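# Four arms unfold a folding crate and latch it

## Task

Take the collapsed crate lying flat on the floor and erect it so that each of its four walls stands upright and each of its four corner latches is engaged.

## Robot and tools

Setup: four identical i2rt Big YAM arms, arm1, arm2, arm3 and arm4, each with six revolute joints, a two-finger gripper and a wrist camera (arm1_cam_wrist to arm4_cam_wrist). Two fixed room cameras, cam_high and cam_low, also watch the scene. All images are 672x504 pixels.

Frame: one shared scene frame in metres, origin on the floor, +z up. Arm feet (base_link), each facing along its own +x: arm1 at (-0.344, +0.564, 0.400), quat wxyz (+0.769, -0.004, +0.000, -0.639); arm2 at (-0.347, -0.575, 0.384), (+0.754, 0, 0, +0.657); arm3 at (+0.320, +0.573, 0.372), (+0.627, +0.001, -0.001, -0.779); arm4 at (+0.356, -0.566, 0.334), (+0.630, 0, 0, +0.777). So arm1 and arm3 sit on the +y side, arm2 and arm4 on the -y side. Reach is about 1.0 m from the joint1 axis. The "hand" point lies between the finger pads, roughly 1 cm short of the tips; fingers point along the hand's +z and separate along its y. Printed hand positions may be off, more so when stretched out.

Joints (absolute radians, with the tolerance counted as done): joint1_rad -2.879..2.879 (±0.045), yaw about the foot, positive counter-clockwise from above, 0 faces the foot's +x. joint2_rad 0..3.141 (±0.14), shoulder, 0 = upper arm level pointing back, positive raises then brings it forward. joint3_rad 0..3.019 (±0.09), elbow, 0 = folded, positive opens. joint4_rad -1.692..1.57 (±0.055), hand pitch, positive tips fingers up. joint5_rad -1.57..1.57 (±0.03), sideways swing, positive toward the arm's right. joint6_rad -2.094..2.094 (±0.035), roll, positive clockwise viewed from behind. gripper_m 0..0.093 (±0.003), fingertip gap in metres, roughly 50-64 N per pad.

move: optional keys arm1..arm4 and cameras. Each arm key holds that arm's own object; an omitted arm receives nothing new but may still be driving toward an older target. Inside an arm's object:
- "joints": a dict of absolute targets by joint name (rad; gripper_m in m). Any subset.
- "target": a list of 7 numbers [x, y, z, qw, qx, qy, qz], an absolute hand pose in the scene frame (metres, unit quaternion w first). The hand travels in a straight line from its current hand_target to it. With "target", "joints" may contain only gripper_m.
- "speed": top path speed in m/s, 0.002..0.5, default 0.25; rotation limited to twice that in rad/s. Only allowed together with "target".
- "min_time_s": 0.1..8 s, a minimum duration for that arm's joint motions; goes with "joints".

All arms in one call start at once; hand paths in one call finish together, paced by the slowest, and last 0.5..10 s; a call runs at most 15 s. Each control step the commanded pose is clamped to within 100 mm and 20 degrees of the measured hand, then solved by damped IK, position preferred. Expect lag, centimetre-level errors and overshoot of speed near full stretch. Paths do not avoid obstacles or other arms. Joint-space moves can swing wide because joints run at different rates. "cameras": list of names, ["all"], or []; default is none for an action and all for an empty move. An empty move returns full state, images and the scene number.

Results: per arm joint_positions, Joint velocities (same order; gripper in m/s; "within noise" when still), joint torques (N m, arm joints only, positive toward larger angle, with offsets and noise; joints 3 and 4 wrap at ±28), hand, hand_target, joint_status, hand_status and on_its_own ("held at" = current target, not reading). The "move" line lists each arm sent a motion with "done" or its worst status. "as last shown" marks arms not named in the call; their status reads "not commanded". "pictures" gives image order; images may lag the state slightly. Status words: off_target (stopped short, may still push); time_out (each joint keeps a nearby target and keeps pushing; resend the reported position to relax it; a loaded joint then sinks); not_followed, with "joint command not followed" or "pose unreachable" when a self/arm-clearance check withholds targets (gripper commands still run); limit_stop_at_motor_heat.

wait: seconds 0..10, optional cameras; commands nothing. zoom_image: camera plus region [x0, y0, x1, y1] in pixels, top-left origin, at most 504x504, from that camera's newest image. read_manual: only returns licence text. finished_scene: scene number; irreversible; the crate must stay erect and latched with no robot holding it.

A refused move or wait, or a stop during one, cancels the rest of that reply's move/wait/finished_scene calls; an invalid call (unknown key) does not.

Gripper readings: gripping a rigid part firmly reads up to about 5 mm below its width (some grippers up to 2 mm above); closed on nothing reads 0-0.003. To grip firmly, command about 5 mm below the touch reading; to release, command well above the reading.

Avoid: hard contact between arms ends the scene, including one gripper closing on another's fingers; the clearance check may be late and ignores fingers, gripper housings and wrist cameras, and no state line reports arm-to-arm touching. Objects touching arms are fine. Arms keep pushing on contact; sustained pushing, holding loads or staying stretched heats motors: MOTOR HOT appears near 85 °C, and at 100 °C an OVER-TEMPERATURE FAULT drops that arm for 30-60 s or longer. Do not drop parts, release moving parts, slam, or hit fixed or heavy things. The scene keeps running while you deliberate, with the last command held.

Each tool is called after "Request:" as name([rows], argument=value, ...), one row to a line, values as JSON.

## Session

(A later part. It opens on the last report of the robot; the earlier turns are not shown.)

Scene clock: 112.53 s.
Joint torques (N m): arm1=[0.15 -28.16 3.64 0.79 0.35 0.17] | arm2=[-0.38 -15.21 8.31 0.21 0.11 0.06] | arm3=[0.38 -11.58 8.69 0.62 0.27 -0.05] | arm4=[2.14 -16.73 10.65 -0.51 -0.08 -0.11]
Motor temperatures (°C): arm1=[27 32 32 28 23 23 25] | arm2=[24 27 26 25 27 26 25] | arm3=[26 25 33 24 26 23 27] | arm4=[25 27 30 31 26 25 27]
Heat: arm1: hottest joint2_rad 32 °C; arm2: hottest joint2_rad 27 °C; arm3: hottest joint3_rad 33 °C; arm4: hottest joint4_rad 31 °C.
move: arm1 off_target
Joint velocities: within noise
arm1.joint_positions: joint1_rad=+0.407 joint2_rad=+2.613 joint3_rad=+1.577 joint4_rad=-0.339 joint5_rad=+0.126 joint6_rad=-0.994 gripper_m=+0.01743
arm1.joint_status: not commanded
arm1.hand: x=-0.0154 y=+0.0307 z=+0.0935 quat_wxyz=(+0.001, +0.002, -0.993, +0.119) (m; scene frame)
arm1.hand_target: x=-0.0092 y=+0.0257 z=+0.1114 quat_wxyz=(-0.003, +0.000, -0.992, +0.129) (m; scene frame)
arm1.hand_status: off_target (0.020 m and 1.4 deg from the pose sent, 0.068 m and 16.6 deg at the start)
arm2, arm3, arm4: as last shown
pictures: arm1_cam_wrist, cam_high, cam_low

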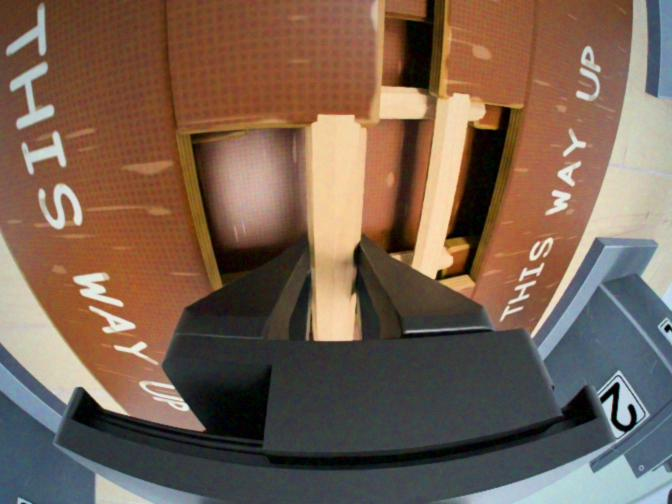

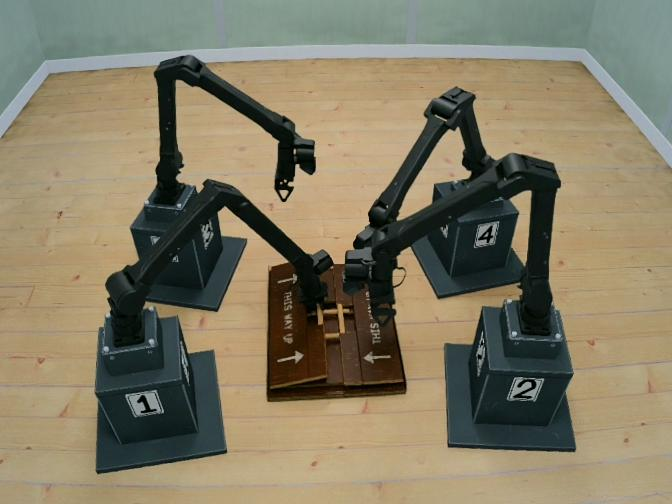

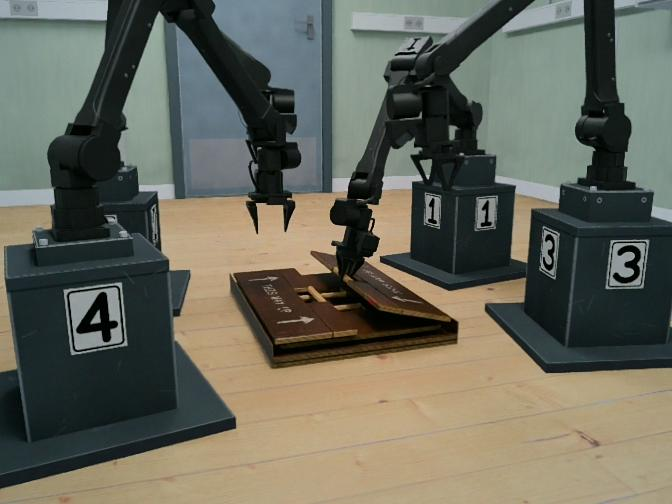

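Request:
move(arm1={"target": [-0.010, 0.070, 0.195, 0, 0.0, 0.9659, -0.2588], "speed": 0.15}, cameras=["cam_low", "arm1_cam_wrist"])

Scene clock: 124.70 s.
Joint torques (N m): arm1=[0.32 -26.11 2.88 1.17 0.51 0.18] | arm2=[-0.44 -15.15 8.29 0.21 0.11 0.07] | arm3=[0.15 -11.99 8.7 0.61 0.22 -0.04] | arm4=[2.2 -16.79 10.63 -0.5 -0.08 -0.11]
Motor temperatures (°C): arm1=[27 33 32 28 23 23 25] | arm2=[24 27 26 25 27 26 25] | arm3=[26 25 34 24 26 23 27] | arm4=[25 28 30 31 26 25 27]
Heat: arm1: hottest joint2_rad 33 °C; arm2: hottest joint2_rad 27 °C; arm3: hottest joint3_rad 34 °C; arm4: hottest joint4_rad 31 °C.
move: arm1 off_target
Joint velocities: within noise
arm1.joint_positions: joint1_rad=+0.494 joint2_rad=+2.376 joint3_rad=+1.226 joint4_rad=-0.023 joint5_rad=+0.309 joint6_rad=-0.952 gripper_m=+0.01723
arm1.joint_status: not commanded
arm1.hand: x=-0.0161 y=+0.0701 z=+0.1747 quat_wxyz=(+0.005, +0.000, -0.968, +0.249) (m; scene frame)
arm1.hand_target: x=-0.0098 y=+0.0682 z=+0.1944 quat_wxyz=(+0.000, +0.000, -0.966, +0.259) (m; scene frame)
arm1.hand_status: off_target (0.021 m and 1.3 deg from the pose sent, 0.109 m and 16.3 deg at the start)
arm2, arm3, arm4: as last shown
pictures: arm1_cam_wrist, cam_low

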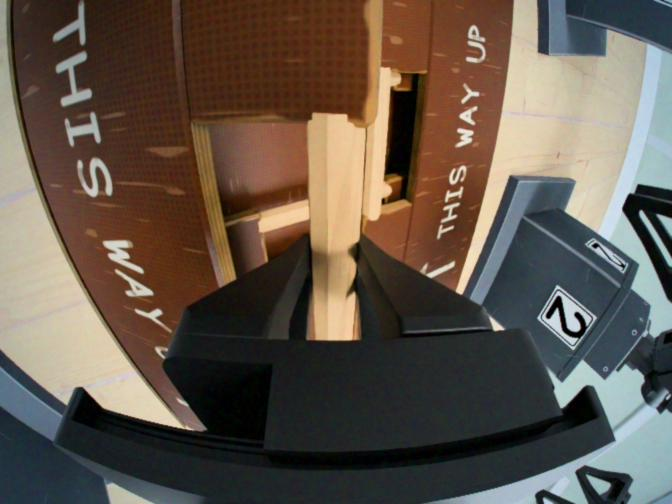

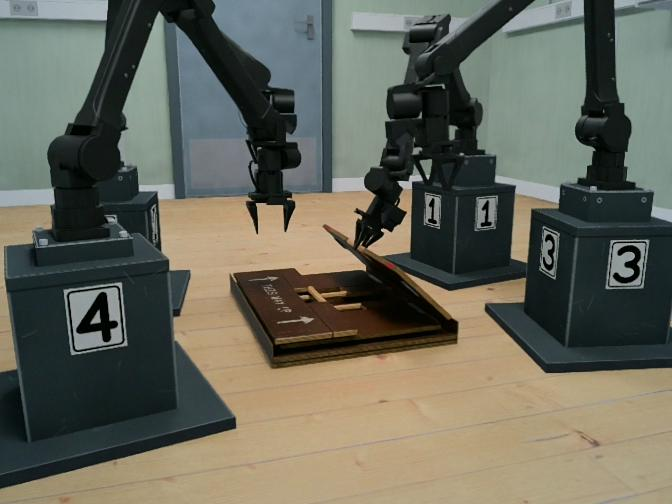

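Request:
move(arm1={"target": [-0.010, 0.132, 0.243, 0, 0.0, 0.9336, -0.3584], "speed": 0.15}, arm4={"target": [-0.028, -0.022, 0.15, 0, 0.9999, 0.0131, 0], "speed": 0.25, "joints": {"gripper_m": 0.05}}, cameras=["cam_low", "arm4_cam_wrist", "cam_high"])

Scene clock: 129.10 s.
Joint torques (N m): arm1=[0.5 -23.41 1.87 1.59 0.76 0.12] | arm2=[-0.38 -15.15 8.29 0.21 0.11 0.06] | arm3=[0.67 -11.81 8.72 0.58 0.21 -0.04] | arm4=[1.96 -21.71 11.22 -0.53 -0.23 -0.12]
Motor temperatures (°C): arm1=[27 33 32 28 23 23 25] | arm2=[24 27 26 25 27 26 25] | arm3=[26 26 34 24 26 23 27] | arm4=[25 28 30 30 26 25 27]
Heat: arm1: hottest joint2_rad 33 °C; arm2: hottest joint2_rad 27 °C; arm3: hottest joint3_rad 34 °C; arm4: hottest joint3_rad 30 °C.
move: arm1 off_target; arm4 off_target
Joint velocities: within noise
arm1.joint_positions: joint1_rad=+0.617 joint2_rad=+2.246 joint3_rad=+0.971 joint4_rad=+0.230 joint5_rad=+0.493 joint6_rad=-0.900 gripper_m=+0.01685
arm1.joint_status: not commanded
arm1.hand: x=-0.0168 y=+0.1304 z=+0.2221 quat_wxyz=(+0.008, -0.001, -0.938, +0.348) (m; scene frame)
arm1.hand_target: x=-0.0099 y=+0.1308 z=+0.2426 quat_wxyz=(+0.000, +0.001, -0.933, +0.360) (m; scene frame)
arm1.hand_status: off_target (0.022 m and 1.6 deg from the pose sent, 0.092 m and 13.2 deg at the start)
arm2, arm3: as last shown
arm4.joint_positions: joint1_rad=+0.413 joint2_rad=+2.473 joint3_rad=+1.787 joint4_rad=-0.887 joint5_rad=+0.000 joint6_rad=-0.964 gripper_m=+0.05007
arm4.joint_status: all done
arm4.hand: x=-0.0252 y=-0.0324 z=+0.1561 quat_wxyz=(+0.001, +1.000, +0.007, +0.001) (m; scene frame)
arm4.hand_target: x=-0.0316 y=-0.0276 z=+0.1482 quat_wxyz=(+0.002, +1.000, +0.018, +0.000) (m; scene frame)
arm4.hand_status: off_target (0.012 m and 0.7 deg from the pose sent, 0.173 m and 3.4 deg at the start)
pictures: arm4_cam_wrist, cam_high, cam_low

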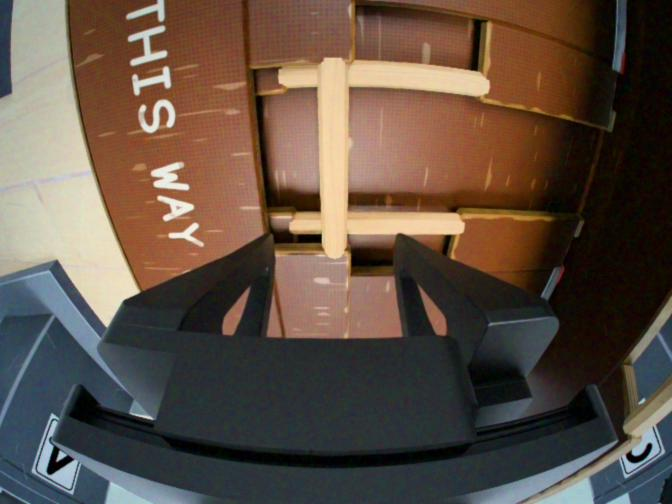

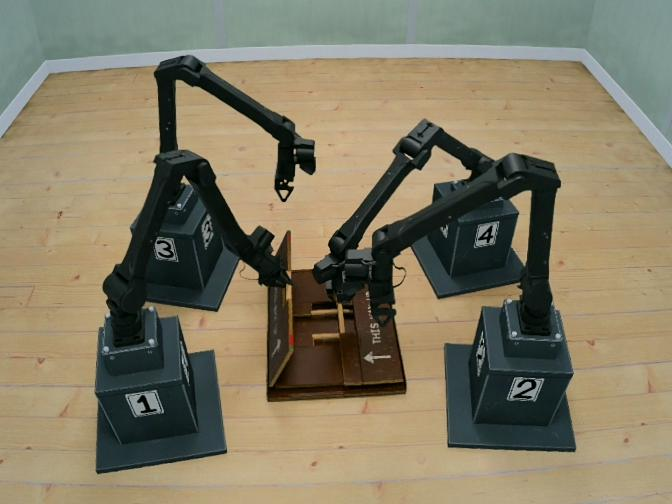

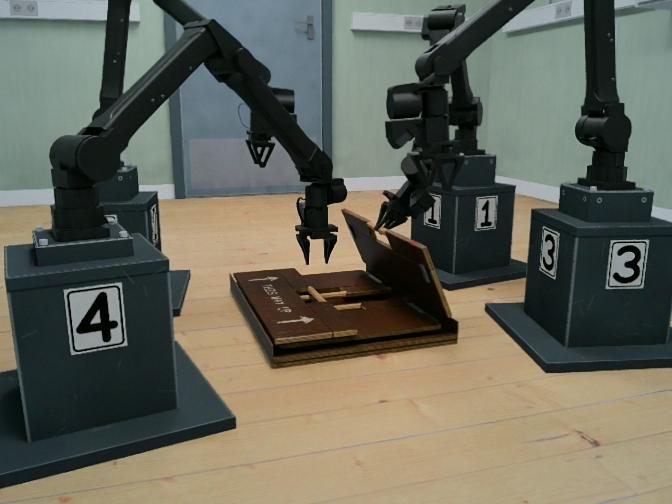

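Request:
move(arm1={"target": [-0.010, 0.202, 0.258, 0, 0.0, 0.8746, -0.4848], "speed": 0.12}, arm4={"target": [-0.018, -0.021, 0.040, 0, 0.9999, 0.0131, 0], "speed": 0.15}, cameras=["cam_low", "arm4_cam_wrist", "cam_high", "arm1_cam_wrist"])

Scene clock: 135.10 s.
Joint torques (N m): arm1=[1.14 -21.07 0.27 2.66 1.54 0.1] | arm2=[-0.38 -15.15 8.28 0.21 0.11 0.06] | arm3=[0.5 -12.4 8.72 0.44 0.22 -0.07] | arm4=[0.97 -22.01 10.02 0.2 -0.17 -0.11]
Motor temperatures (°C): arm1=[27 33 31 28 23 23 26] | arm2=[24 27 26 25 27 26 25] | arm3=[26 26 34 24 26 23 27] | arm4=[25 29 31 30 26 25 26]
Heat: arm1: hottest joint2_rad 33 °C; arm2: hottest joint2_rad 27 °C; arm3: hottest joint3_rad 34 °C; arm4: hottest joint3_rad 31 °C.
move: arm1 off_target; arm4 off_target
Joint velocities: within noise
arm1.joint_positions: joint1_rad=+0.787 joint2_rad=+2.269 joint3_rad=+0.788 joint4_rad=+0.584 joint5_rad=+0.761 joint6_rad=-0.874 gripper_m=+0.01685
arm1.joint_status: not commanded
arm1.hand: x=-0.0192 y=+0.1953 z=+0.2404 quat_wxyz=(+0.010, +0.000, -0.883, +0.469) (m; scene frame)
arm1.hand_target: x=-0.0149 y=+0.1978 z=+0.2571 quat_wxyz=(+0.004, -0.003, -0.875, +0.484) (m; scene frame)
arm1.hand_status: off_target (0.021 m and 2.4 deg from the pose sent, 0.080 m and 17.3 deg at the start)
arm2, arm3: as last shown
arm4.joint_positions: joint1_rad=+0.392 joint2_rad=+2.677 joint3_rad=+1.868 joint4_rad=-0.776 joint5_rad=+0.000 joint6_rad=-0.976 gripper_m=+0.05007
arm4.joint_status: not commanded
arm4.hand: x=-0.0107 y=-0.0287 z=+0.0493 quat_wxyz=(+0.006, +1.000, +0.002, +0.004) (m; scene frame)
arm4.hand_target: x=-0.0120 y=-0.0184 z=+0.0410 quat_wxyz=(-0.001, +1.000, +0.008, +0.000) (m; scene frame)
arm4.hand_status: off_target (0.014 m and 1.5 deg from the pose sent, 0.117 m and 0.7 deg at the start)
pictures: arm1_cam_wrist, arm4_cam_wrist, cam_high, cam_low

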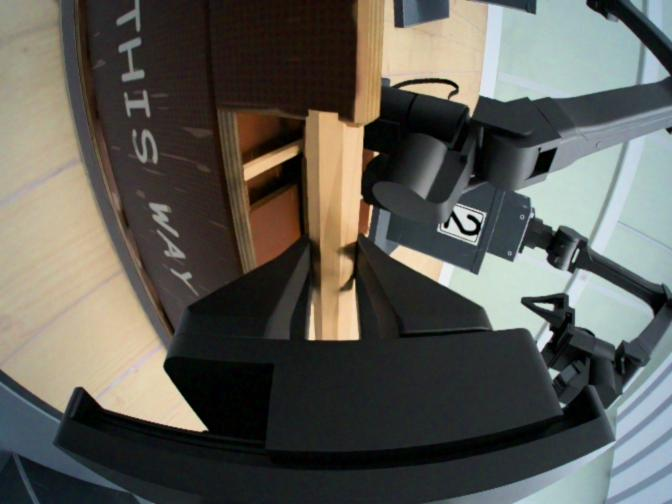

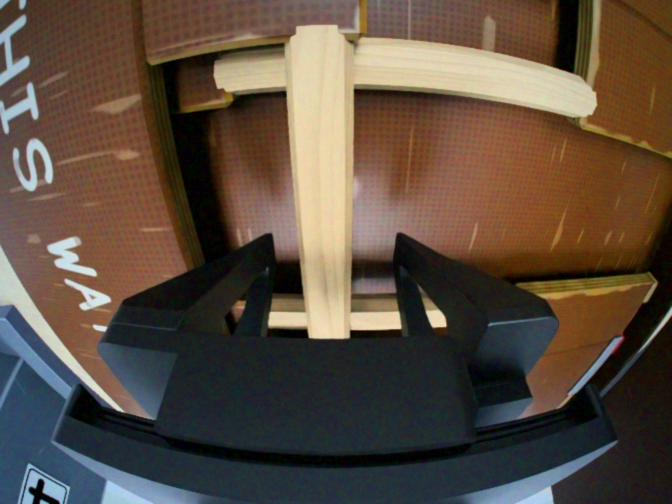

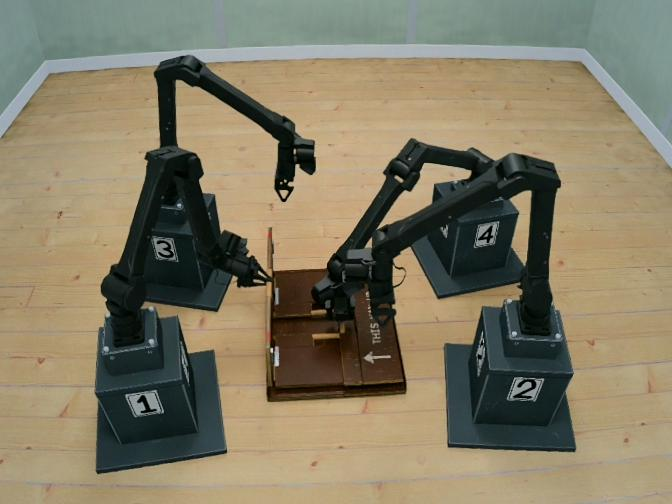

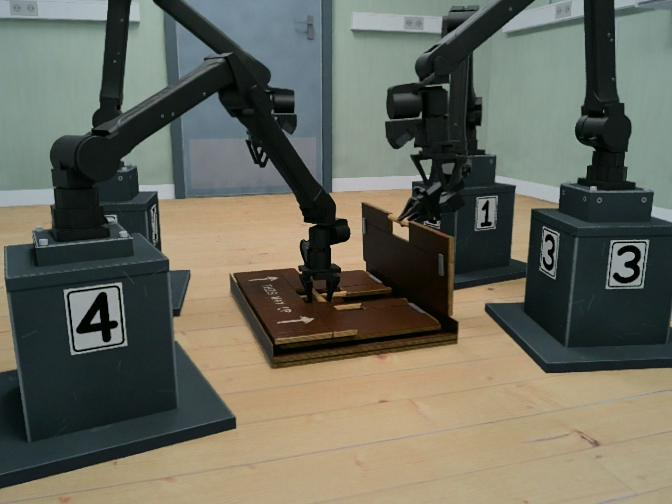

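Request:
zoom_image(camera="cam_low", region=[220, 190, 480, 375])

Request:
zoom_image(camera="cam_high", region=[240, 220, 420, 410])

Scaled by 1.938 from the camera's 672x504 image, which has a finer 960x720 frame.

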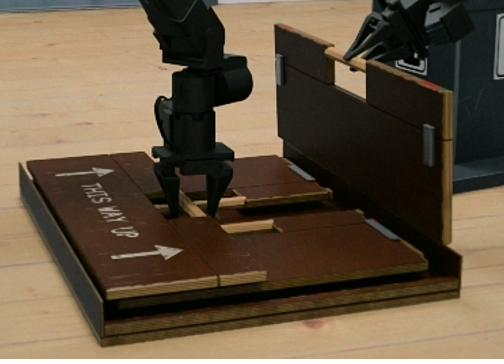

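Scaled by 2.653 from the camera's 672x504 image, which has a finer 960x720 frame.

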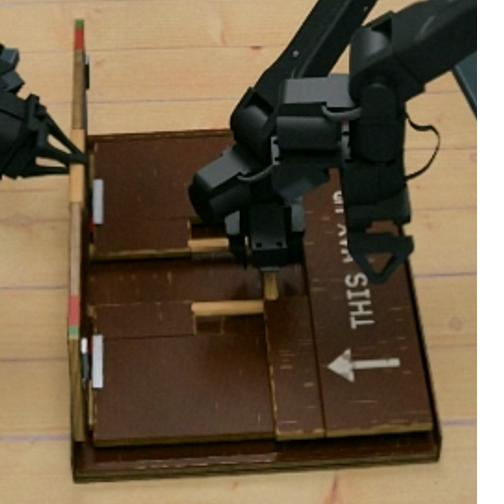

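Request:
move(arm4={"joints": {"gripper_m": 0.008}}, arm1={"target": [-0.010, 0.212, 0.258, 0, 0.0, 0.8746, -0.4848], "speed": 0.05}, cameras=["arm4_cam_wrist"])

Scene clock: 138.97 s.
Joint torques (N m): arm1=[1.73 -21.25 -0.08 2.18 1.14 0.18] | arm2=[-0.44 -15.15 8.29 0.21 0.11 0.07] | arm3=[0.21 -12.1 8.59 0.58 0.22 -0.05] | arm4=[1.2 -22.07 9.98 0.39 -0.04 -0.06]
Motor temperatures (°C): arm1=[27 33 31 28 24 23 26] | arm2=[24 27 26 25 27 26 25] | arm3=[26 26 34 24 26 23 27] | arm4=[25 29 31 30 26 25 27]
Heat: arm1: hottest joint2_rad 33 °C; arm2: hottest joint2_rad 27 °C; arm3: hottest joint3_rad 34 °C; arm4: hottest joint3_rad 31 °C.
move: arm1 off_target; arm4 off_target
Joint velocities: within noise
arm1.joint_positions: joint1_rad=+0.809 joint2_rad=+2.269 joint3_rad=+0.779 joint4_rad=+0.586 joint5_rad=+0.787 joint6_rad=-0.854 gripper_m=+0.01685
arm1.joint_status: not commanded
arm1.hand: x=-0.0187 y=+0.2033 z=+0.2416 quat_wxyz=(+0.012, -0.003, -0.880, +0.474) (m; scene frame)
arm1.hand_target: x=-0.0096 y=+0.2105 z=+0.2579 quat_wxyz=(-0.001, -0.001, -0.874, +0.486) (m; scene frame)
arm1.hand_status: off_target (0.021 m and 2.0 deg from the pose sent, 0.026 m and 2.4 deg at the start)
arm2: as last shown
arm3.joint_positions: joint1_rad=+0.157 joint2_rad=+1.691 joint3_rad=+1.053 joint4_rad=-0.972 joint5_rad=+0.000 joint6_rad=-0.028 gripper_m=+0.09396
arm3.joint_status: not commanded
arm3.hand: x=+0.2944 y=+0.1425 z=+0.3945 quat_wxyz=(+0.012, -0.718, -0.696, -0.016) (m; scene frame)
arm3.hand_target: x=+0.2980 y=+0.1230 z=+0.3991 quat_wxyz=(+0.003, -0.710, -0.704, -0.003) (m; scene frame)
arm3.hand_status: not commanded
arm4.joint_positions: joint1_rad=+0.392 joint2_rad=+2.677 joint3_rad=+1.868 joint4_rad=-0.781 joint5_rad=-0.010 joint6_rad=-0.990 gripper_m=+0.01692
arm4.joint_status: gripper_m off_target (ended at +0.01695, target +0.00800)
arm4.hand: x=-0.0116 y=-0.0307 z=+0.0493 quat_wxyz=(+0.011, +1.000, +0.009, +0.001) (m; scene frame)
arm4.hand_target: x=-0.0131 y=-0.0191 z=+0.0411 quat_wxyz=(+0.001, +1.000, +0.012, -0.003) (m; scene frame)
arm4.hand_status: not commanded
pictures: arm4_cam_wrist

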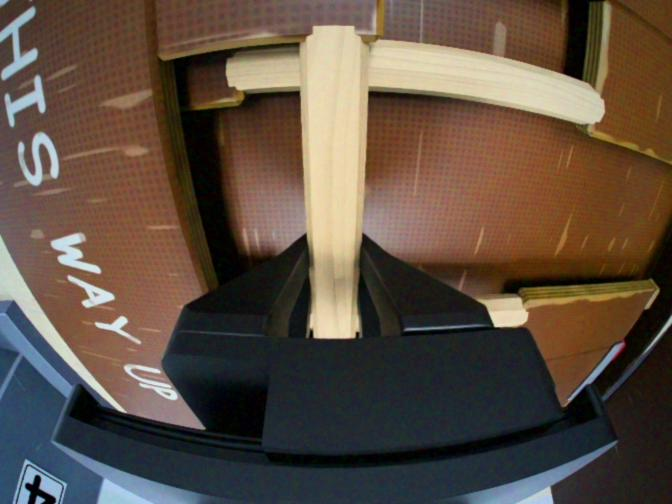

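Request:
move(arm4={"target": [-0.018, -0.040, 0.145, -0.1305, 0.9914, 0, 0], "speed": 0.15}, cameras=["cam_low"])

Request:
move(arm4={"target": [-0.018, -0.082, 0.212, -0.2588, 0.9659, 0, 0], "speed": 0.15}, cameras=["cam_low", "cam_high"])

Scene clock: 149.60 s.
Joint torques (N m): arm1=[2.08 -20.78 -0.1 2.32 1.13 0.17] | arm2=[-0.32 -15.21 8.31 0.2 0.11 0.07] | arm3=[0.62 -12.16 8.84 0.73 0.24 -0.04] | arm4=[2.37 -26.05 5.86 -0.13 -0.08 0.35]
Motor temperatures (°C): arm1=[27 33 31 28 24 23 26] | arm2=[24 27 27 25 27 26 25] | arm3=[26 26 34 24 26 23 27] | arm4=[25 30 31 30 26 25 27]
Heat: arm1: hottest joint2_rad 33 °C; arm2: hottest joint2_rad 27 °C; arm3: hottest joint3_rad 34 °C; arm4: hottest joint3_rad 31 °C.
move: arm4 off_target
Joint velocities: within noise
arm1, arm3: as last shown
arm2.joint_positions: joint1_rad=+0.038 joint2_rad=+1.734 joint3_rad=+1.051 joint4_rad=-0.939 joint5_rad=-0.009 joint6_rad=-0.119 gripper_m=+0.09396
arm2.joint_status: not commanded
arm2.hand: x=-0.3051 y=-0.1430 z=+0.3889 quat_wxyz=(+0.022, +0.714, -0.700, +0.013) (m; scene frame)
arm2.hand_target: x=-0.3012 y=-0.1256 z=+0.3991 quat_wxyz=(+0.008, +0.710, -0.704, +0.003) (m; scene frame)
arm2.hand_status: not commanded
arm4.joint_positions: joint1_rad=+0.448 joint2_rad=+2.437 joint3_rad=+1.544 joint4_rad=-0.486 joint5_rad=+0.169 joint6_rad=-0.949 gripper_m=+0.01692
arm4.joint_status: not commanded
arm4.hand: x=-0.0115 y=-0.0403 z=+0.1203 quat_wxyz=(-0.127, +0.992, +0.009, +0.010) (m; scene frame)
arm4.hand_target: x=-0.0199 y=-0.0380 z=+0.1442 quat_wxyz=(-0.136, +0.991, +0.001, +0.001) (m; scene frame)
arm4.hand_status: off_target (0.026 m and 1.6 deg from the pose sent, 0.096 m and 16.3 deg at the start)
pictures: cam_low

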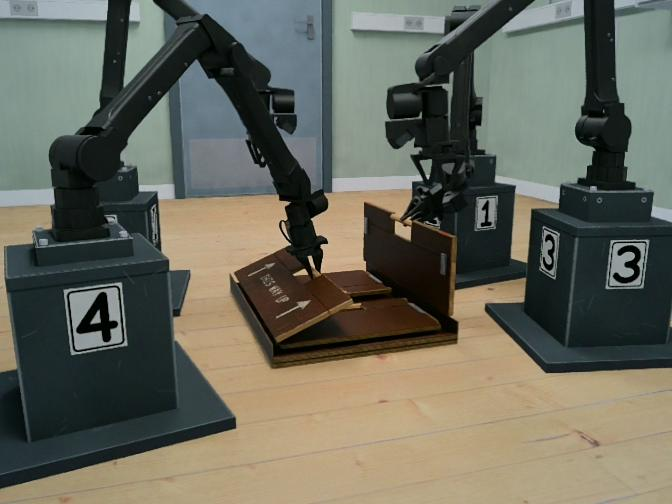

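Scene clock: 151.10 s.
Joint torques (N m): arm1=[2.08 -20.84 0.05 2.28 1.12 0.18] | arm2=[-0.44 -15.15 8.28 0.21 0.11 0.07] | arm3=[0.32 -12.28 8.54 0.57 0.25 -0.04] | arm4=[2.37 -23.06 5.56 0.59 0.15 0.3]
Motor temperatures (°C): arm1=[27 33 31 28 24 23 26] | arm2=[24 27 27 25 27 26 25] | arm3=[26 26 34 24 26 23 27] | arm4=[25 30 31 30 26 25 27]
Heat: arm1: hottest joint2_rad 33 °C; arm2: hottest joint2_rad 27 °C; arm3: hottest joint3_rad 34 °C; arm4: hottest joint3_rad 31 °C.
move: arm4 off_target
Joint velocities: within noise
arm1, arm2, arm3: as last shown
arm4.joint_positions: joint1_rad=+0.537 joint2_rad=+2.214 joint3_rad=+1.244 joint4_rad=-0.242 joint5_rad=+0.341 joint6_rad=-0.900 gripper_m=+0.01647
arm4.joint_status: not commanded
arm4.hand: x=-0.0095 y=-0.0836 z=+0.1891 quat_wxyz=(-0.242, +0.970, +0.006, +0.013) (m; scene frame)
arm4.hand_target: x=-0.0165 y=-0.0824 z=+0.2100 quat_wxyz=(-0.253, +0.967, +0.000, +0.001) (m; scene frame)
arm4.hand_status: off_target (0.025 m and 2.6 deg from the pose sent, 0.101 m and 15.5 deg at the start)
pictures: cam_high, cam_low

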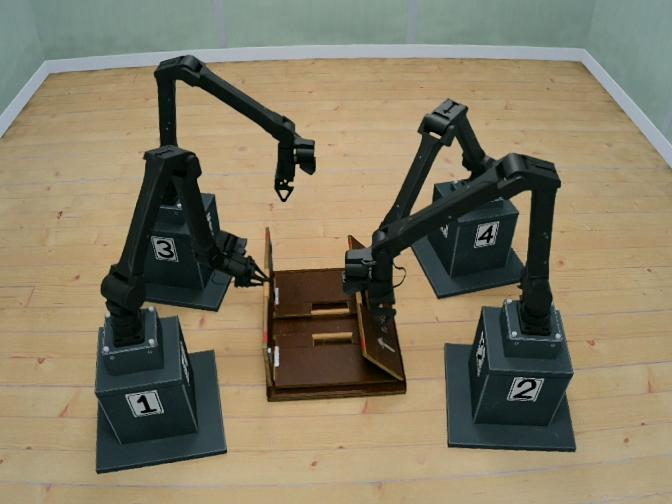

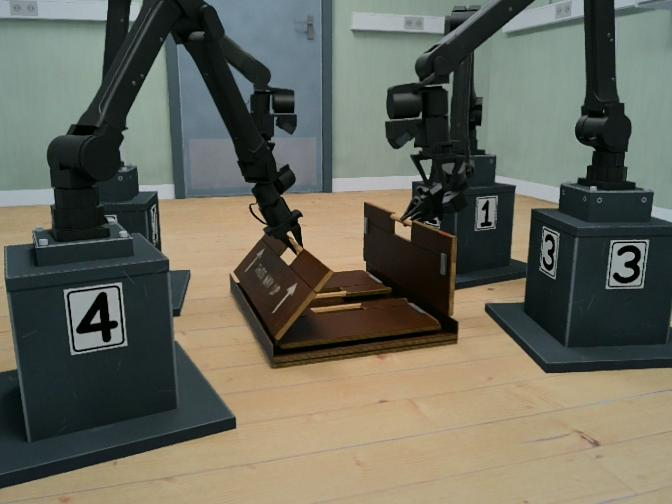

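Request:
move(arm4={"target": [-0.020, -0.134, 0.246, -0.3584, 0.9336, 0, 0], "speed": 0.15}, cameras=[])

Request:
move(arm4={"target": [-0.020, -0.203, 0.258, -0.4848, 0.8746, 0, 0], "speed": 0.12}, arm2={"target": [-0.085, 0.012, 0.19, 0, 0.7071, -0.7071, 0], "speed": 0.25, "joints": {"gripper_m": 0.05}}, cameras=["cam_low", "cam_high", "arm2_cam_wrist"])

Scene clock: 157.70 s.
Joint torques (N m): arm1=[2.55 -21.19 -0.08 2.09 1.15 0.17] | arm2=[-0.38 -15.15 8.28 0.2 0.11 0.06] | arm3=[0.62 -11.63 8.72 0.54 0.26 -0.06] | arm4=[3.02 -21.48 4.85 0.94 0.22 0.29]
Motor temperatures (°C): arm1=[27 33 30 28 24 23 26] | arm2=[24 27 27 25 27 26 25] | arm3=[26 26 34 24 26 23 27] | arm4=[25 29 31 30 26 25 27]
Heat: arm1: hottest joint2_rad 33 °C; arm2: hottest joint2_rad 27 °C; arm3: hottest joint3_rad 34 °C; arm4: hottest joint3_rad 31 °C.
move: arm4 off_target
Joint velocities: within noise
arm1, arm2, arm3: as last shown
arm4.joint_positions: joint1_rad=+0.646 joint2_rad=+2.108 joint3_rad=+1.038 joint4_rad=-0.009 joint5_rad=+0.537 joint6_rad=-0.854 gripper_m=+0.01643
arm4.joint_status: not commanded
arm4.hand: x=-0.0096 y=-0.1290 z=+0.2233 quat_wxyz=(-0.348, +0.937, -0.001, +0.016) (m; scene frame)
arm4.hand_target: x=-0.0205 y=-0.1316 z=+0.2461 quat_wxyz=(-0.360, +0.933, -0.003, -0.001) (m; scene frame)
arm4.hand_status: off_target (0.025 m and 2.2 deg from the pose sent, 0.077 m and 14.1 deg at the start)
pictures: none
No camera images: "cameras" was empty.

Scene clock: 160.00 s.
Joint torques (N m): arm1=[2.2 -20.48 -0.01 2.35 1.17 0.17] | arm2=[0.15 -23.59 7.77 0.09 -0.12 -0.17] | arm3=[0.32 -11.81 8.69 0.69 0.23 -0.06] | arm4=[3.78 -18.2 3.51 1.77 0.63 0.1]
Motor temperatures (°C): arm1=[27 33 30 28 24 23 26] | arm2=[24 27 27 25 27 26 25] | arm3=[26 26 34 24 26 23 27] | arm4=[25 29 31 30 26 25 27]
Heat: arm1: hottest joint2_rad 33 °C; arm2: hottest joint2_rad 27 °C; arm3: hottest joint3_rad 34 °C; arm4: hottest joint3_rad 31 °C.
move: arm2 off_target; arm4 off_target
Joint velocities: within noise
arm1, arm3: as last shown
arm2.joint_positions: joint1_rad=-0.281 joint2_rad=+2.466 joint3_rad=+1.687 joint4_rad=-0.814 joint5_rad=-0.002 joint6_rad=-0.401 gripper_m=+0.05013
arm2.joint_status: all done
arm2.hand: x=-0.0928 y=-0.0027 z=+0.1826 quat_wxyz=(+0.010, +0.701, -0.713, +0.003) (m; scene frame)
arm2.hand_target: x=-0.0885 y=+0.0107 z=+0.1885 quat_wxyz=(+0.001, +0.705, -0.709, -0.002) (m; scene frame)
arm2.hand_status: off_target (0.018 m and 1.5 deg from the pose sent, 0.335 m and 3.2 deg at the start)
arm4.joint_positions: joint1_rad=+0.814 joint2_rad=+2.091 joint3_rad=+0.840 joint4_rad=+0.317 joint5_rad=+0.817 joint6_rad=-0.821 gripper_m=+0.01643
arm4.joint_status: not commanded
arm4.hand: x=-0.0074 y=-0.1944 z=+0.2417 quat_wxyz=(-0.474, +0.880, -0.005, +0.016) (m; scene frame)
arm4.hand_target: x=-0.0194 y=-0.2017 z=+0.2574 quat_wxyz=(-0.485, +0.874, +0.001, +0.001) (m; scene frame)
arm4.hand_status: off_target (0.022 m and 2.4 deg from the pose sent, 0.082 m and 17.4 deg at the start)
pictures: arm2_cam_wrist, cam_high, cam_low

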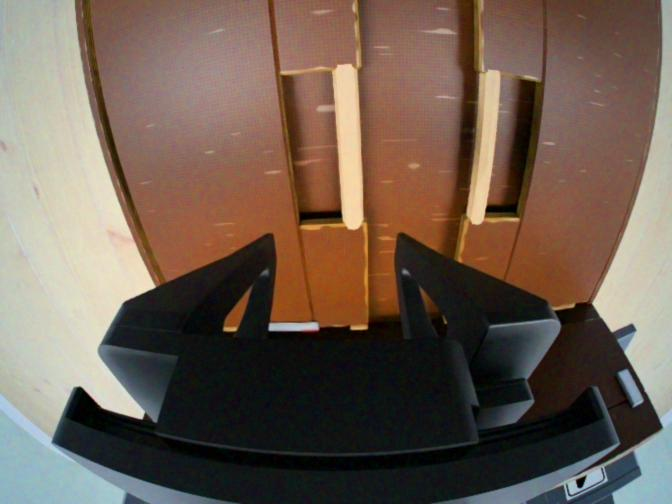

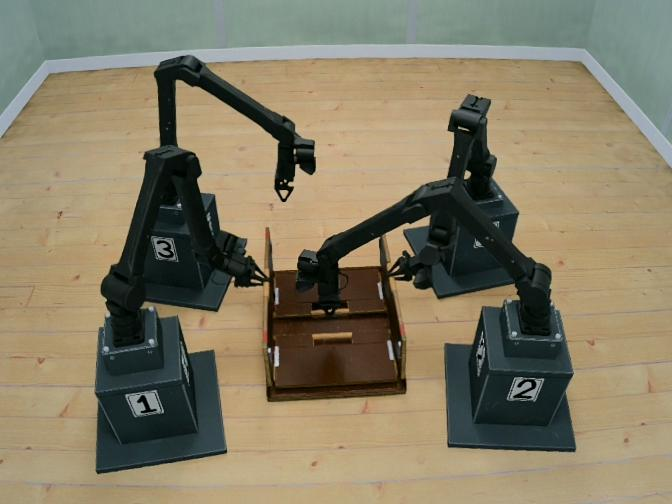

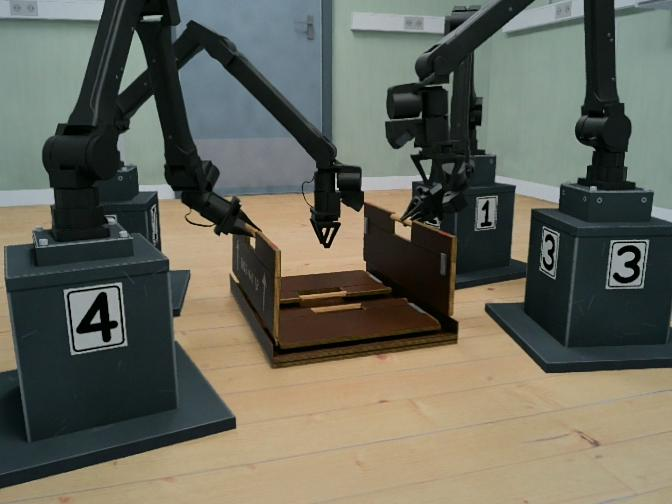

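Request:
move(arm2={"target": [-0.074, 0.012, 0.045, 0, 0.7224, -0.6915, 0], "speed": 0.15}, arm4={"target": [-0.016, -0.214, 0.258, -0.4848, 0.8746, 0, 0], "speed": 0.05}, cameras=["arm2_cam_wrist", "cam_low"])

Scene clock: 168.23 s.
Joint torques (N m): arm1=[1.73 -21.13 0.03 2.19 1.11 0.16] | arm2=[-0.56 -24.53 6.91 0.55 0.04 -0.13] | arm3=[0.32 -11.81 8.66 0.64 0.23 -0.01] | arm4=[4.01 -18.84 2.58 1.22 0.38 0.23]
Motor temperatures (°C): arm1=[27 33 30 28 24 23 26] | arm2=[24 28 27 25 27 26 25] | arm3=[26 26 34 24 26 23 27] | arm4=[25 29 30 30 27 25 28]
Heat: arm1: hottest joint2_rad 33 °C; arm2: hottest joint2_rad 28 °C; arm3: hottest joint3_rad 34 °C; arm4: hottest joint3_rad 30 °C.
move: arm2 off_target; arm4 off_target
Joint velocities: within noise
arm1, arm3: as last shown
arm2.joint_positions: joint1_rad=-0.293 joint2_rad=+2.772 joint3_rad=+1.875 joint4_rad=-0.708 joint5_rad=-0.002 joint6_rad=-0.469 gripper_m=+0.05013
arm2.joint_status: not commanded
arm2.hand: x=-0.0843 y=-0.0029 z=+0.0419 quat_wxyz=(+0.016, +0.721, -0.693, +0.005) (m; scene frame)
arm2.hand_target: x=-0.0722 y=+0.0100 z=+0.0461 quat_wxyz=(+0.000, +0.721, -0.693, +0.000) (m; scene frame)
arm2.hand_status: off_target (0.018 m and 1.9 deg from the pose sent, 0.140 m and 3.6 deg at the start)
arm4.joint_positions: joint1_rad=+0.830 joint2_rad=+2.090 joint3_rad=+0.826 joint4_rad=+0.327 joint5_rad=+0.833 joint6_rad=-0.809 gripper_m=+0.01646
arm4.joint_status: not commanded
arm4.hand: x=-0.0069 y=-0.2023 z=+0.2421 quat_wxyz=(-0.478, +0.878, -0.005, +0.016) (m; scene frame)
arm4.hand_target: x=-0.0162 y=-0.2132 z=+0.2578 quat_wxyz=(-0.485, +0.874, +0.000, +0.000) (m; scene frame)
arm4.hand_status: off_target (0.022 m and 2.1 deg from the pose sent, 0.027 m and 2.4 deg at the start)
pictures: arm2_cam_wrist, cam_low

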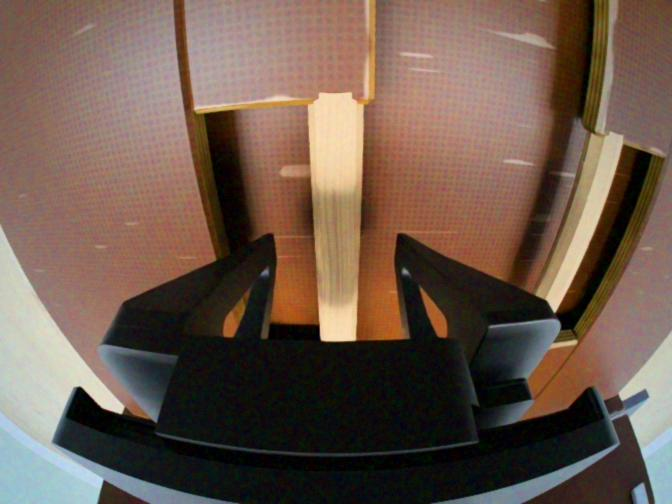

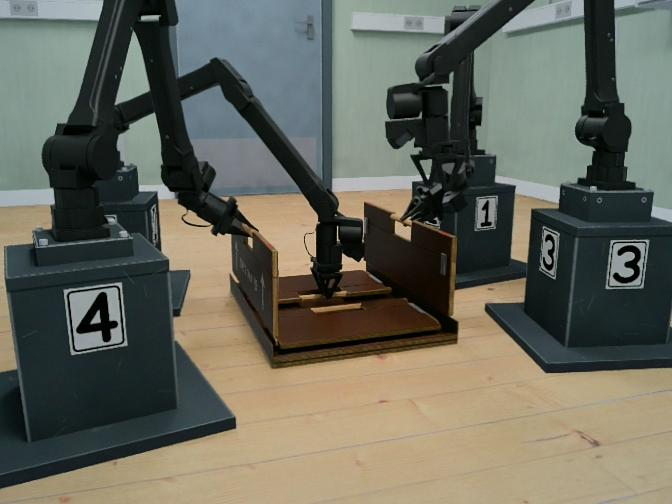

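Request:
move(arm2={"target": [-0.071, 0.012, 0.032, 0, 0.7224, -0.6915, 0], "speed": 0.1}, cameras=[])

Request:
move(arm2={"joints": {"gripper_m": 0.008}}, cameras=["arm2_cam_wrist", "cam_high"])

Scene clock: 170.73 s.
Joint torques (N m): arm1=[2.43 -20.54 0.18 2.19 1.14 0.17] | arm2=[-0.85 -24.35 6.84 0.58 0.04 -0.14] | arm3=[0.38 -12.04 8.72 0.57 0.23 -0.03] | arm4=[4.01 -18.9 2.58 1.22 0.38 0.23]
Motor temperatures (°C): arm1=[27 33 30 28 24 23 26] | arm2=[24 28 27 25 27 26 25] | arm3=[26 26 34 24 26 23 27] | arm4=[25 29 30 30 27 25 28]
Heat: arm1: hottest joint2_rad 33 °C; arm2: hottest joint2_rad 28 °C; arm3: hottest joint3_rad 34 °C; arm4: hottest joint3_rad 30 °C.
move: arm2 off_target
Joint velocities: within noise
arm1, arm3, arm4: as last shown
arm2.joint_positions: joint1_rad=-0.295 joint2_rad=+2.805 joint3_rad=+1.907 joint4_rad=-0.708 joint5_rad=-0.002 joint6_rad=-0.473 gripper_m=+0.05013
arm2.joint_status: not commanded
arm2.hand: x=-0.0826 y=-0.0013 z=+0.0297 quat_wxyz=(+0.016, +0.722, -0.692, +0.005) (m; scene frame)
arm2.hand_target: x=-0.0709 y=+0.0105 z=+0.0318 quat_wxyz=(+0.001, +0.722, -0.692, +0.000) (m; scene frame)
arm2.hand_status: off_target (0.018 m and 1.9 deg from the pose sent, 0.022 m and 1.9 deg at the start)
pictures: none
No camera images: "cameras" was empty.

Scene clock: 171.50 s.
Joint torques (N m): arm1=[2.2 -21.01 0.02 2.35 1.12 0.18] | arm2=[-0.79 -24.35 6.98 0.61 0.14 -0.12] | arm3=[0.56 -11.75 8.72 0.7 0.23 -0.04] | arm4=[4.01 -18.84 2.58 1.22 0.38 0.23]
Motor temperatures (°C): arm1=[27 33 30 28 24 23 26] | arm2=[24 28 27 25 27 26 25] | arm3=[26 26 34 24 26 23 27] | arm4=[25 29 30 30 27 25 28]
Heat: arm1: hottest joint2_rad 33 °C; arm2: hottest joint2_rad 28 °C; arm3: hottest joint3_rad 34 °C; arm4: hottest joint3_rad 30 °C.
move: arm2 off_target
Joint velocities: within noise
arm1, arm3, arm4: as last shown
arm2.joint_positions: joint1_rad=-0.295 joint2_rad=+2.805 joint3_rad=+1.907 joint4_rad=-0.709 joint5_rad=-0.013 joint6_rad=-0.481 gripper_m=+0.01706
arm2.joint_status: gripper_m off_target (ended at +0.01709, target +0.00800)
arm2.hand: x=-0.0844 y=-0.0009 z=+0.0297 quat_wxyz=(+0.019, +0.724, -0.689, +0.000) (m; scene frame)
arm2.hand_target: x=-0.0724 y=+0.0109 z=+0.0317 quat_wxyz=(+0.002, +0.725, -0.689, -0.004) (m; scene frame)
arm2.hand_status: not commanded
pictures: arm2_cam_wrist, cam_high

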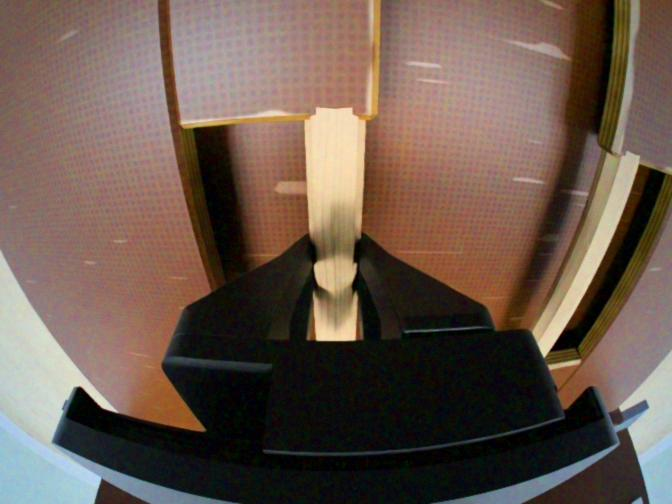

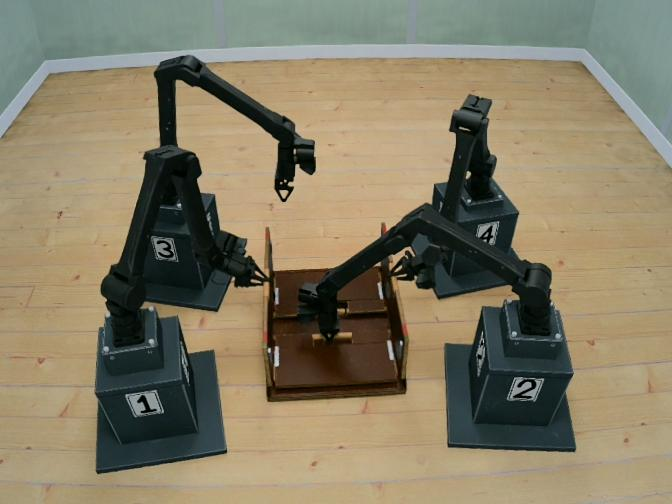

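Request:
move(arm2={"target": [-0.085, 0.012, 0.128, -0.0902, 0.7162, -0.6856, 0.0943], "speed": 0.13}, cameras=["cam_low"])

Request:
move(arm2={"target": [-0.126, 0.012, 0.201, -0.179, 0.6978, -0.6679, 0.187], "speed": 0.15}, arm3={"target": [0.042, -0.015, 0.20, 0, 0.6978, 0.7163, 0], "speed": 0.25, "joints": {"gripper_m": 0.05}}, cameras=["cam_low", "cam_high", "arm3_cam_wrist", "arm2_cam_wrist"])

Scene clock: 180.17 s.
Joint torques (N m): arm1=[2.02 -21.42 -0.06 2.24 1.12 0.17] | arm2=[0.38 -29.04 4.15 0.1 0.34 0.05] | arm3=[0.44 -11.93 8.65 0.64 0.23 -0.03] | arm4=[3.96 -18.9 2.59 1.22 0.38 0.23]
Motor temperatures (°C): arm1=[27 33 30 28 24 23 26] | arm2=[24 29 27 25 27 26 25] | arm3=[26 26 34 24 26 23 27] | arm4=[25 29 29 30 27 25 28]
Heat: arm1: hottest joint2_rad 33 °C; arm2: hottest joint2_rad 29 °C; arm3: hottest joint3_rad 34 °C; arm4: hottest joint4_rad 30 °C.
move: arm2 off_target
Joint velocities: within noise
arm1.joint_positions: joint1_rad=+0.809 joint2_rad=+2.269 joint3_rad=+0.779 joint4_rad=+0.586 joint5_rad=+0.787 joint6_rad=-0.854 gripper_m=+0.01685
arm1.joint_status: not commanded
arm1.hand: x=-0.0187 y=+0.2033 z=+0.2416 quat_wxyz=(+0.012, -0.003, -0.880, +0.474) (m; scene frame)
arm1.hand_target: x=-0.0096 y=+0.2105 z=+0.2579 quat_wxyz=(-0.001, -0.001, -0.874, +0.486) (m; scene frame)
arm1.hand_status: not commanded
arm2.joint_positions: joint1_rad=-0.213 joint2_rad=+2.628 joint3_rad=+1.694 joint4_rad=-0.579 joint5_rad=+0.241 joint6_rad=-0.407 gripper_m=+0.01706
arm2.joint_status: not commanded
arm2.hand: x=-0.0924 y=-0.0011 z=+0.0921 quat_wxyz=(-0.074, +0.719, -0.684, +0.099) (m; scene frame)
arm2.hand_target: x=-0.0883 y=+0.0169 z=+0.1269 quat_wxyz=(-0.095, +0.716, -0.685, +0.093) (m; scene frame)
arm2.hand_status: off_target (0.039 m and 1.9 deg from the pose sent, 0.099 m and 16.6 deg at the start)
arm3.joint_positions: joint1_rad=+0.157 joint2_rad=+1.691 joint3_rad=+1.053 joint4_rad=-0.972 joint5_rad=+0.000 joint6_rad=-0.028 gripper_m=+0.09396
arm3.joint_status: not commanded
arm3.hand: x=+0.2944 y=+0.1425 z=+0.3945 quat_wxyz=(+0.012, -0.718, -0.696, -0.016) (m; scene frame)
arm3.hand_target: x=+0.2980 y=+0.1230 z=+0.3991 quat_wxyz=(+0.003, -0.710, -0.704, -0.003) (m; scene frame)
arm3.hand_status: not commanded
arm4: as last shown
pictures: cam_low

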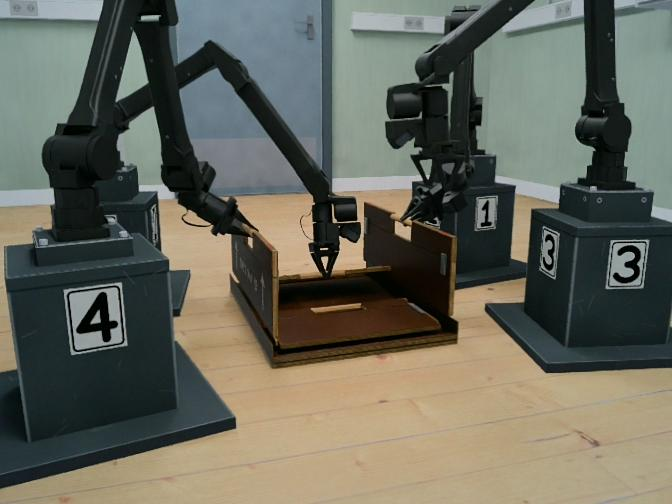

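Scene clock: 182.60 s.
Joint torques (N m): arm1=[2.02 -21.13 -0.06 2.15 1.13 0.18] | arm2=[0.5 -29.22 3.95 -0.49 0.38 0.04] | arm3=[-0.21 -18.67 8.39 -0.21 -0.04 -0.05] | arm4=[3.84 -18.84 2.7 1.22 0.3 0.21]
Motor temperatures (°C): arm1=[27 33 30 28 24 23 26] | arm2=[24 29 27 25 27 26 25] | arm3=[26 26 34 24 26 23 27] | arm4=[25 29 29 30 27 25 28]
Heat: arm1: hottest joint2_rad 33 °C; arm2: hottest joint2_rad 29 °C; arm3: hottest joint3_rad 34 °C; arm4: hottest joint4_rad 30 °C.
move: arm2 off_target; arm3 off_target
Joint velocities: within noise
arm1: as last shown
arm2.joint_positions: joint1_rad=-0.094 joint2_rad=+2.484 joint3_rad=+1.542 joint4_rad=-0.538 joint5_rad=+0.507 joint6_rad=-0.303 gripper_m=+0.01706
arm2.joint_status: not commanded
arm2.hand: x=-0.1250 y=-0.0020 z=+0.1586 quat_wxyz=(-0.163, +0.700, -0.667, +0.196) (m; scene frame)
arm2.hand_target: x=-0.1257 y=+0.0126 z=+0.1985 quat_wxyz=(-0.180, +0.698, -0.668, +0.187) (m; scene frame)
arm2.hand_status: off_target (0.045 m and 2.1 deg from the pose sent, 0.115 m and 15.9 deg at the start)
arm3.joint_positions: joint1_rad=-0.222 joint2_rad=+2.409 joint3_rad=+1.704 joint4_rad=-0.860 joint5_rad=+0.003 joint6_rad=-0.458 gripper_m=+0.05013
arm3.joint_status: all done
arm3.hand: x=+0.0482 y=-0.0064 z=+0.2083 quat_wxyz=(+0.000, -0.700, -0.714, +0.002) (m; scene frame)
arm3.hand_target: x=+0.0453 y=-0.0125 z=+0.1977 quat_wxyz=(-0.001, -0.697, -0.717, -0.002) (m; scene frame)
arm3.hand_status: off_target (0.013 m and 0.4 deg from the pose sent, 0.355 m and 4.0 deg at the start)
arm4.joint_positions: joint1_rad=+0.833 joint2_rad=+2.090 joint3_rad=+0.826 joint4_rad=+0.327 joint5_rad=+0.836 joint6_rad=-0.806 gripper_m=+0.01648
arm4.joint_status: not commanded
arm4.hand: x=-0.0076 y=-0.2032 z=+0.2424 quat_wxyz=(-0.479, +0.877, -0.006, +0.015) (m; scene frame)
arm4.hand_target: x=-0.0170 y=-0.2130 z=+0.2582 quat_wxyz=(-0.486, +0.874, -0.001, -0.001) (m; scene frame)
arm4.hand_status: not commanded
pictures: arm2_cam_wrist, arm3_cam_wrist, cam_high, cam_low

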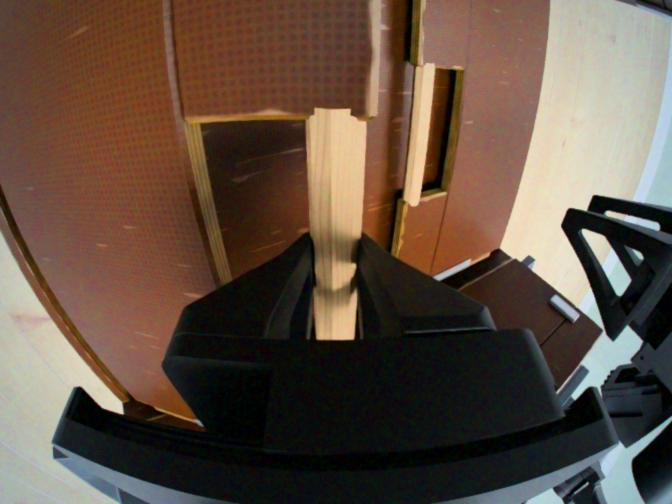

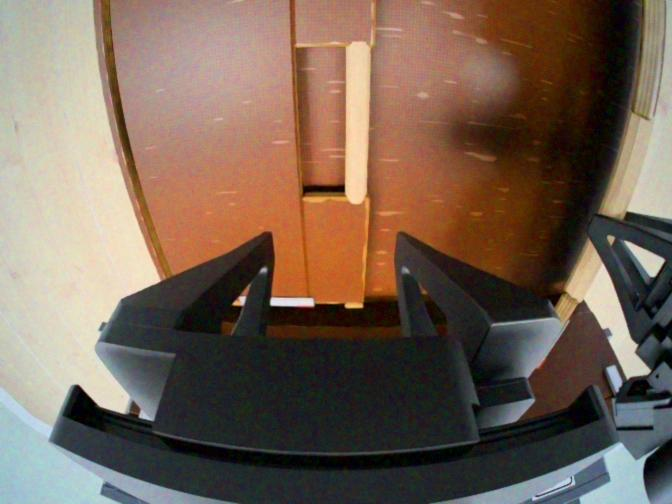

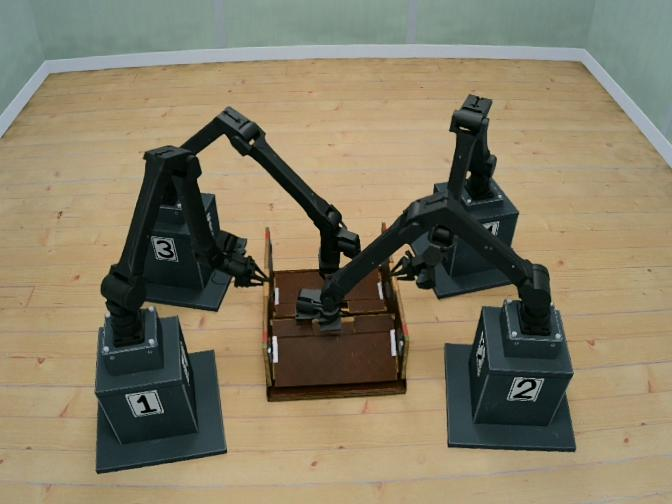

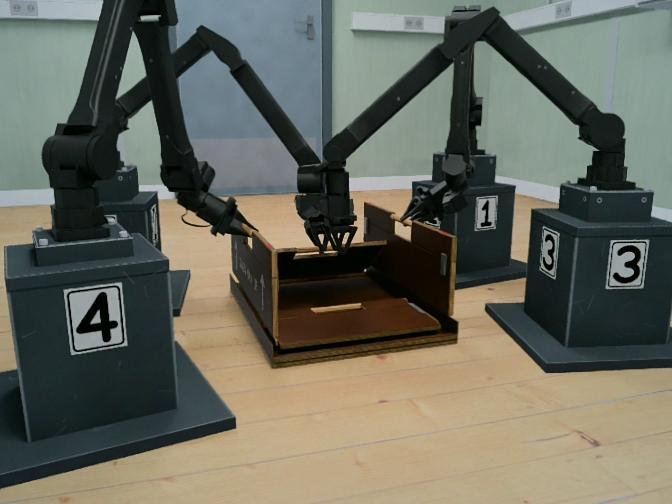

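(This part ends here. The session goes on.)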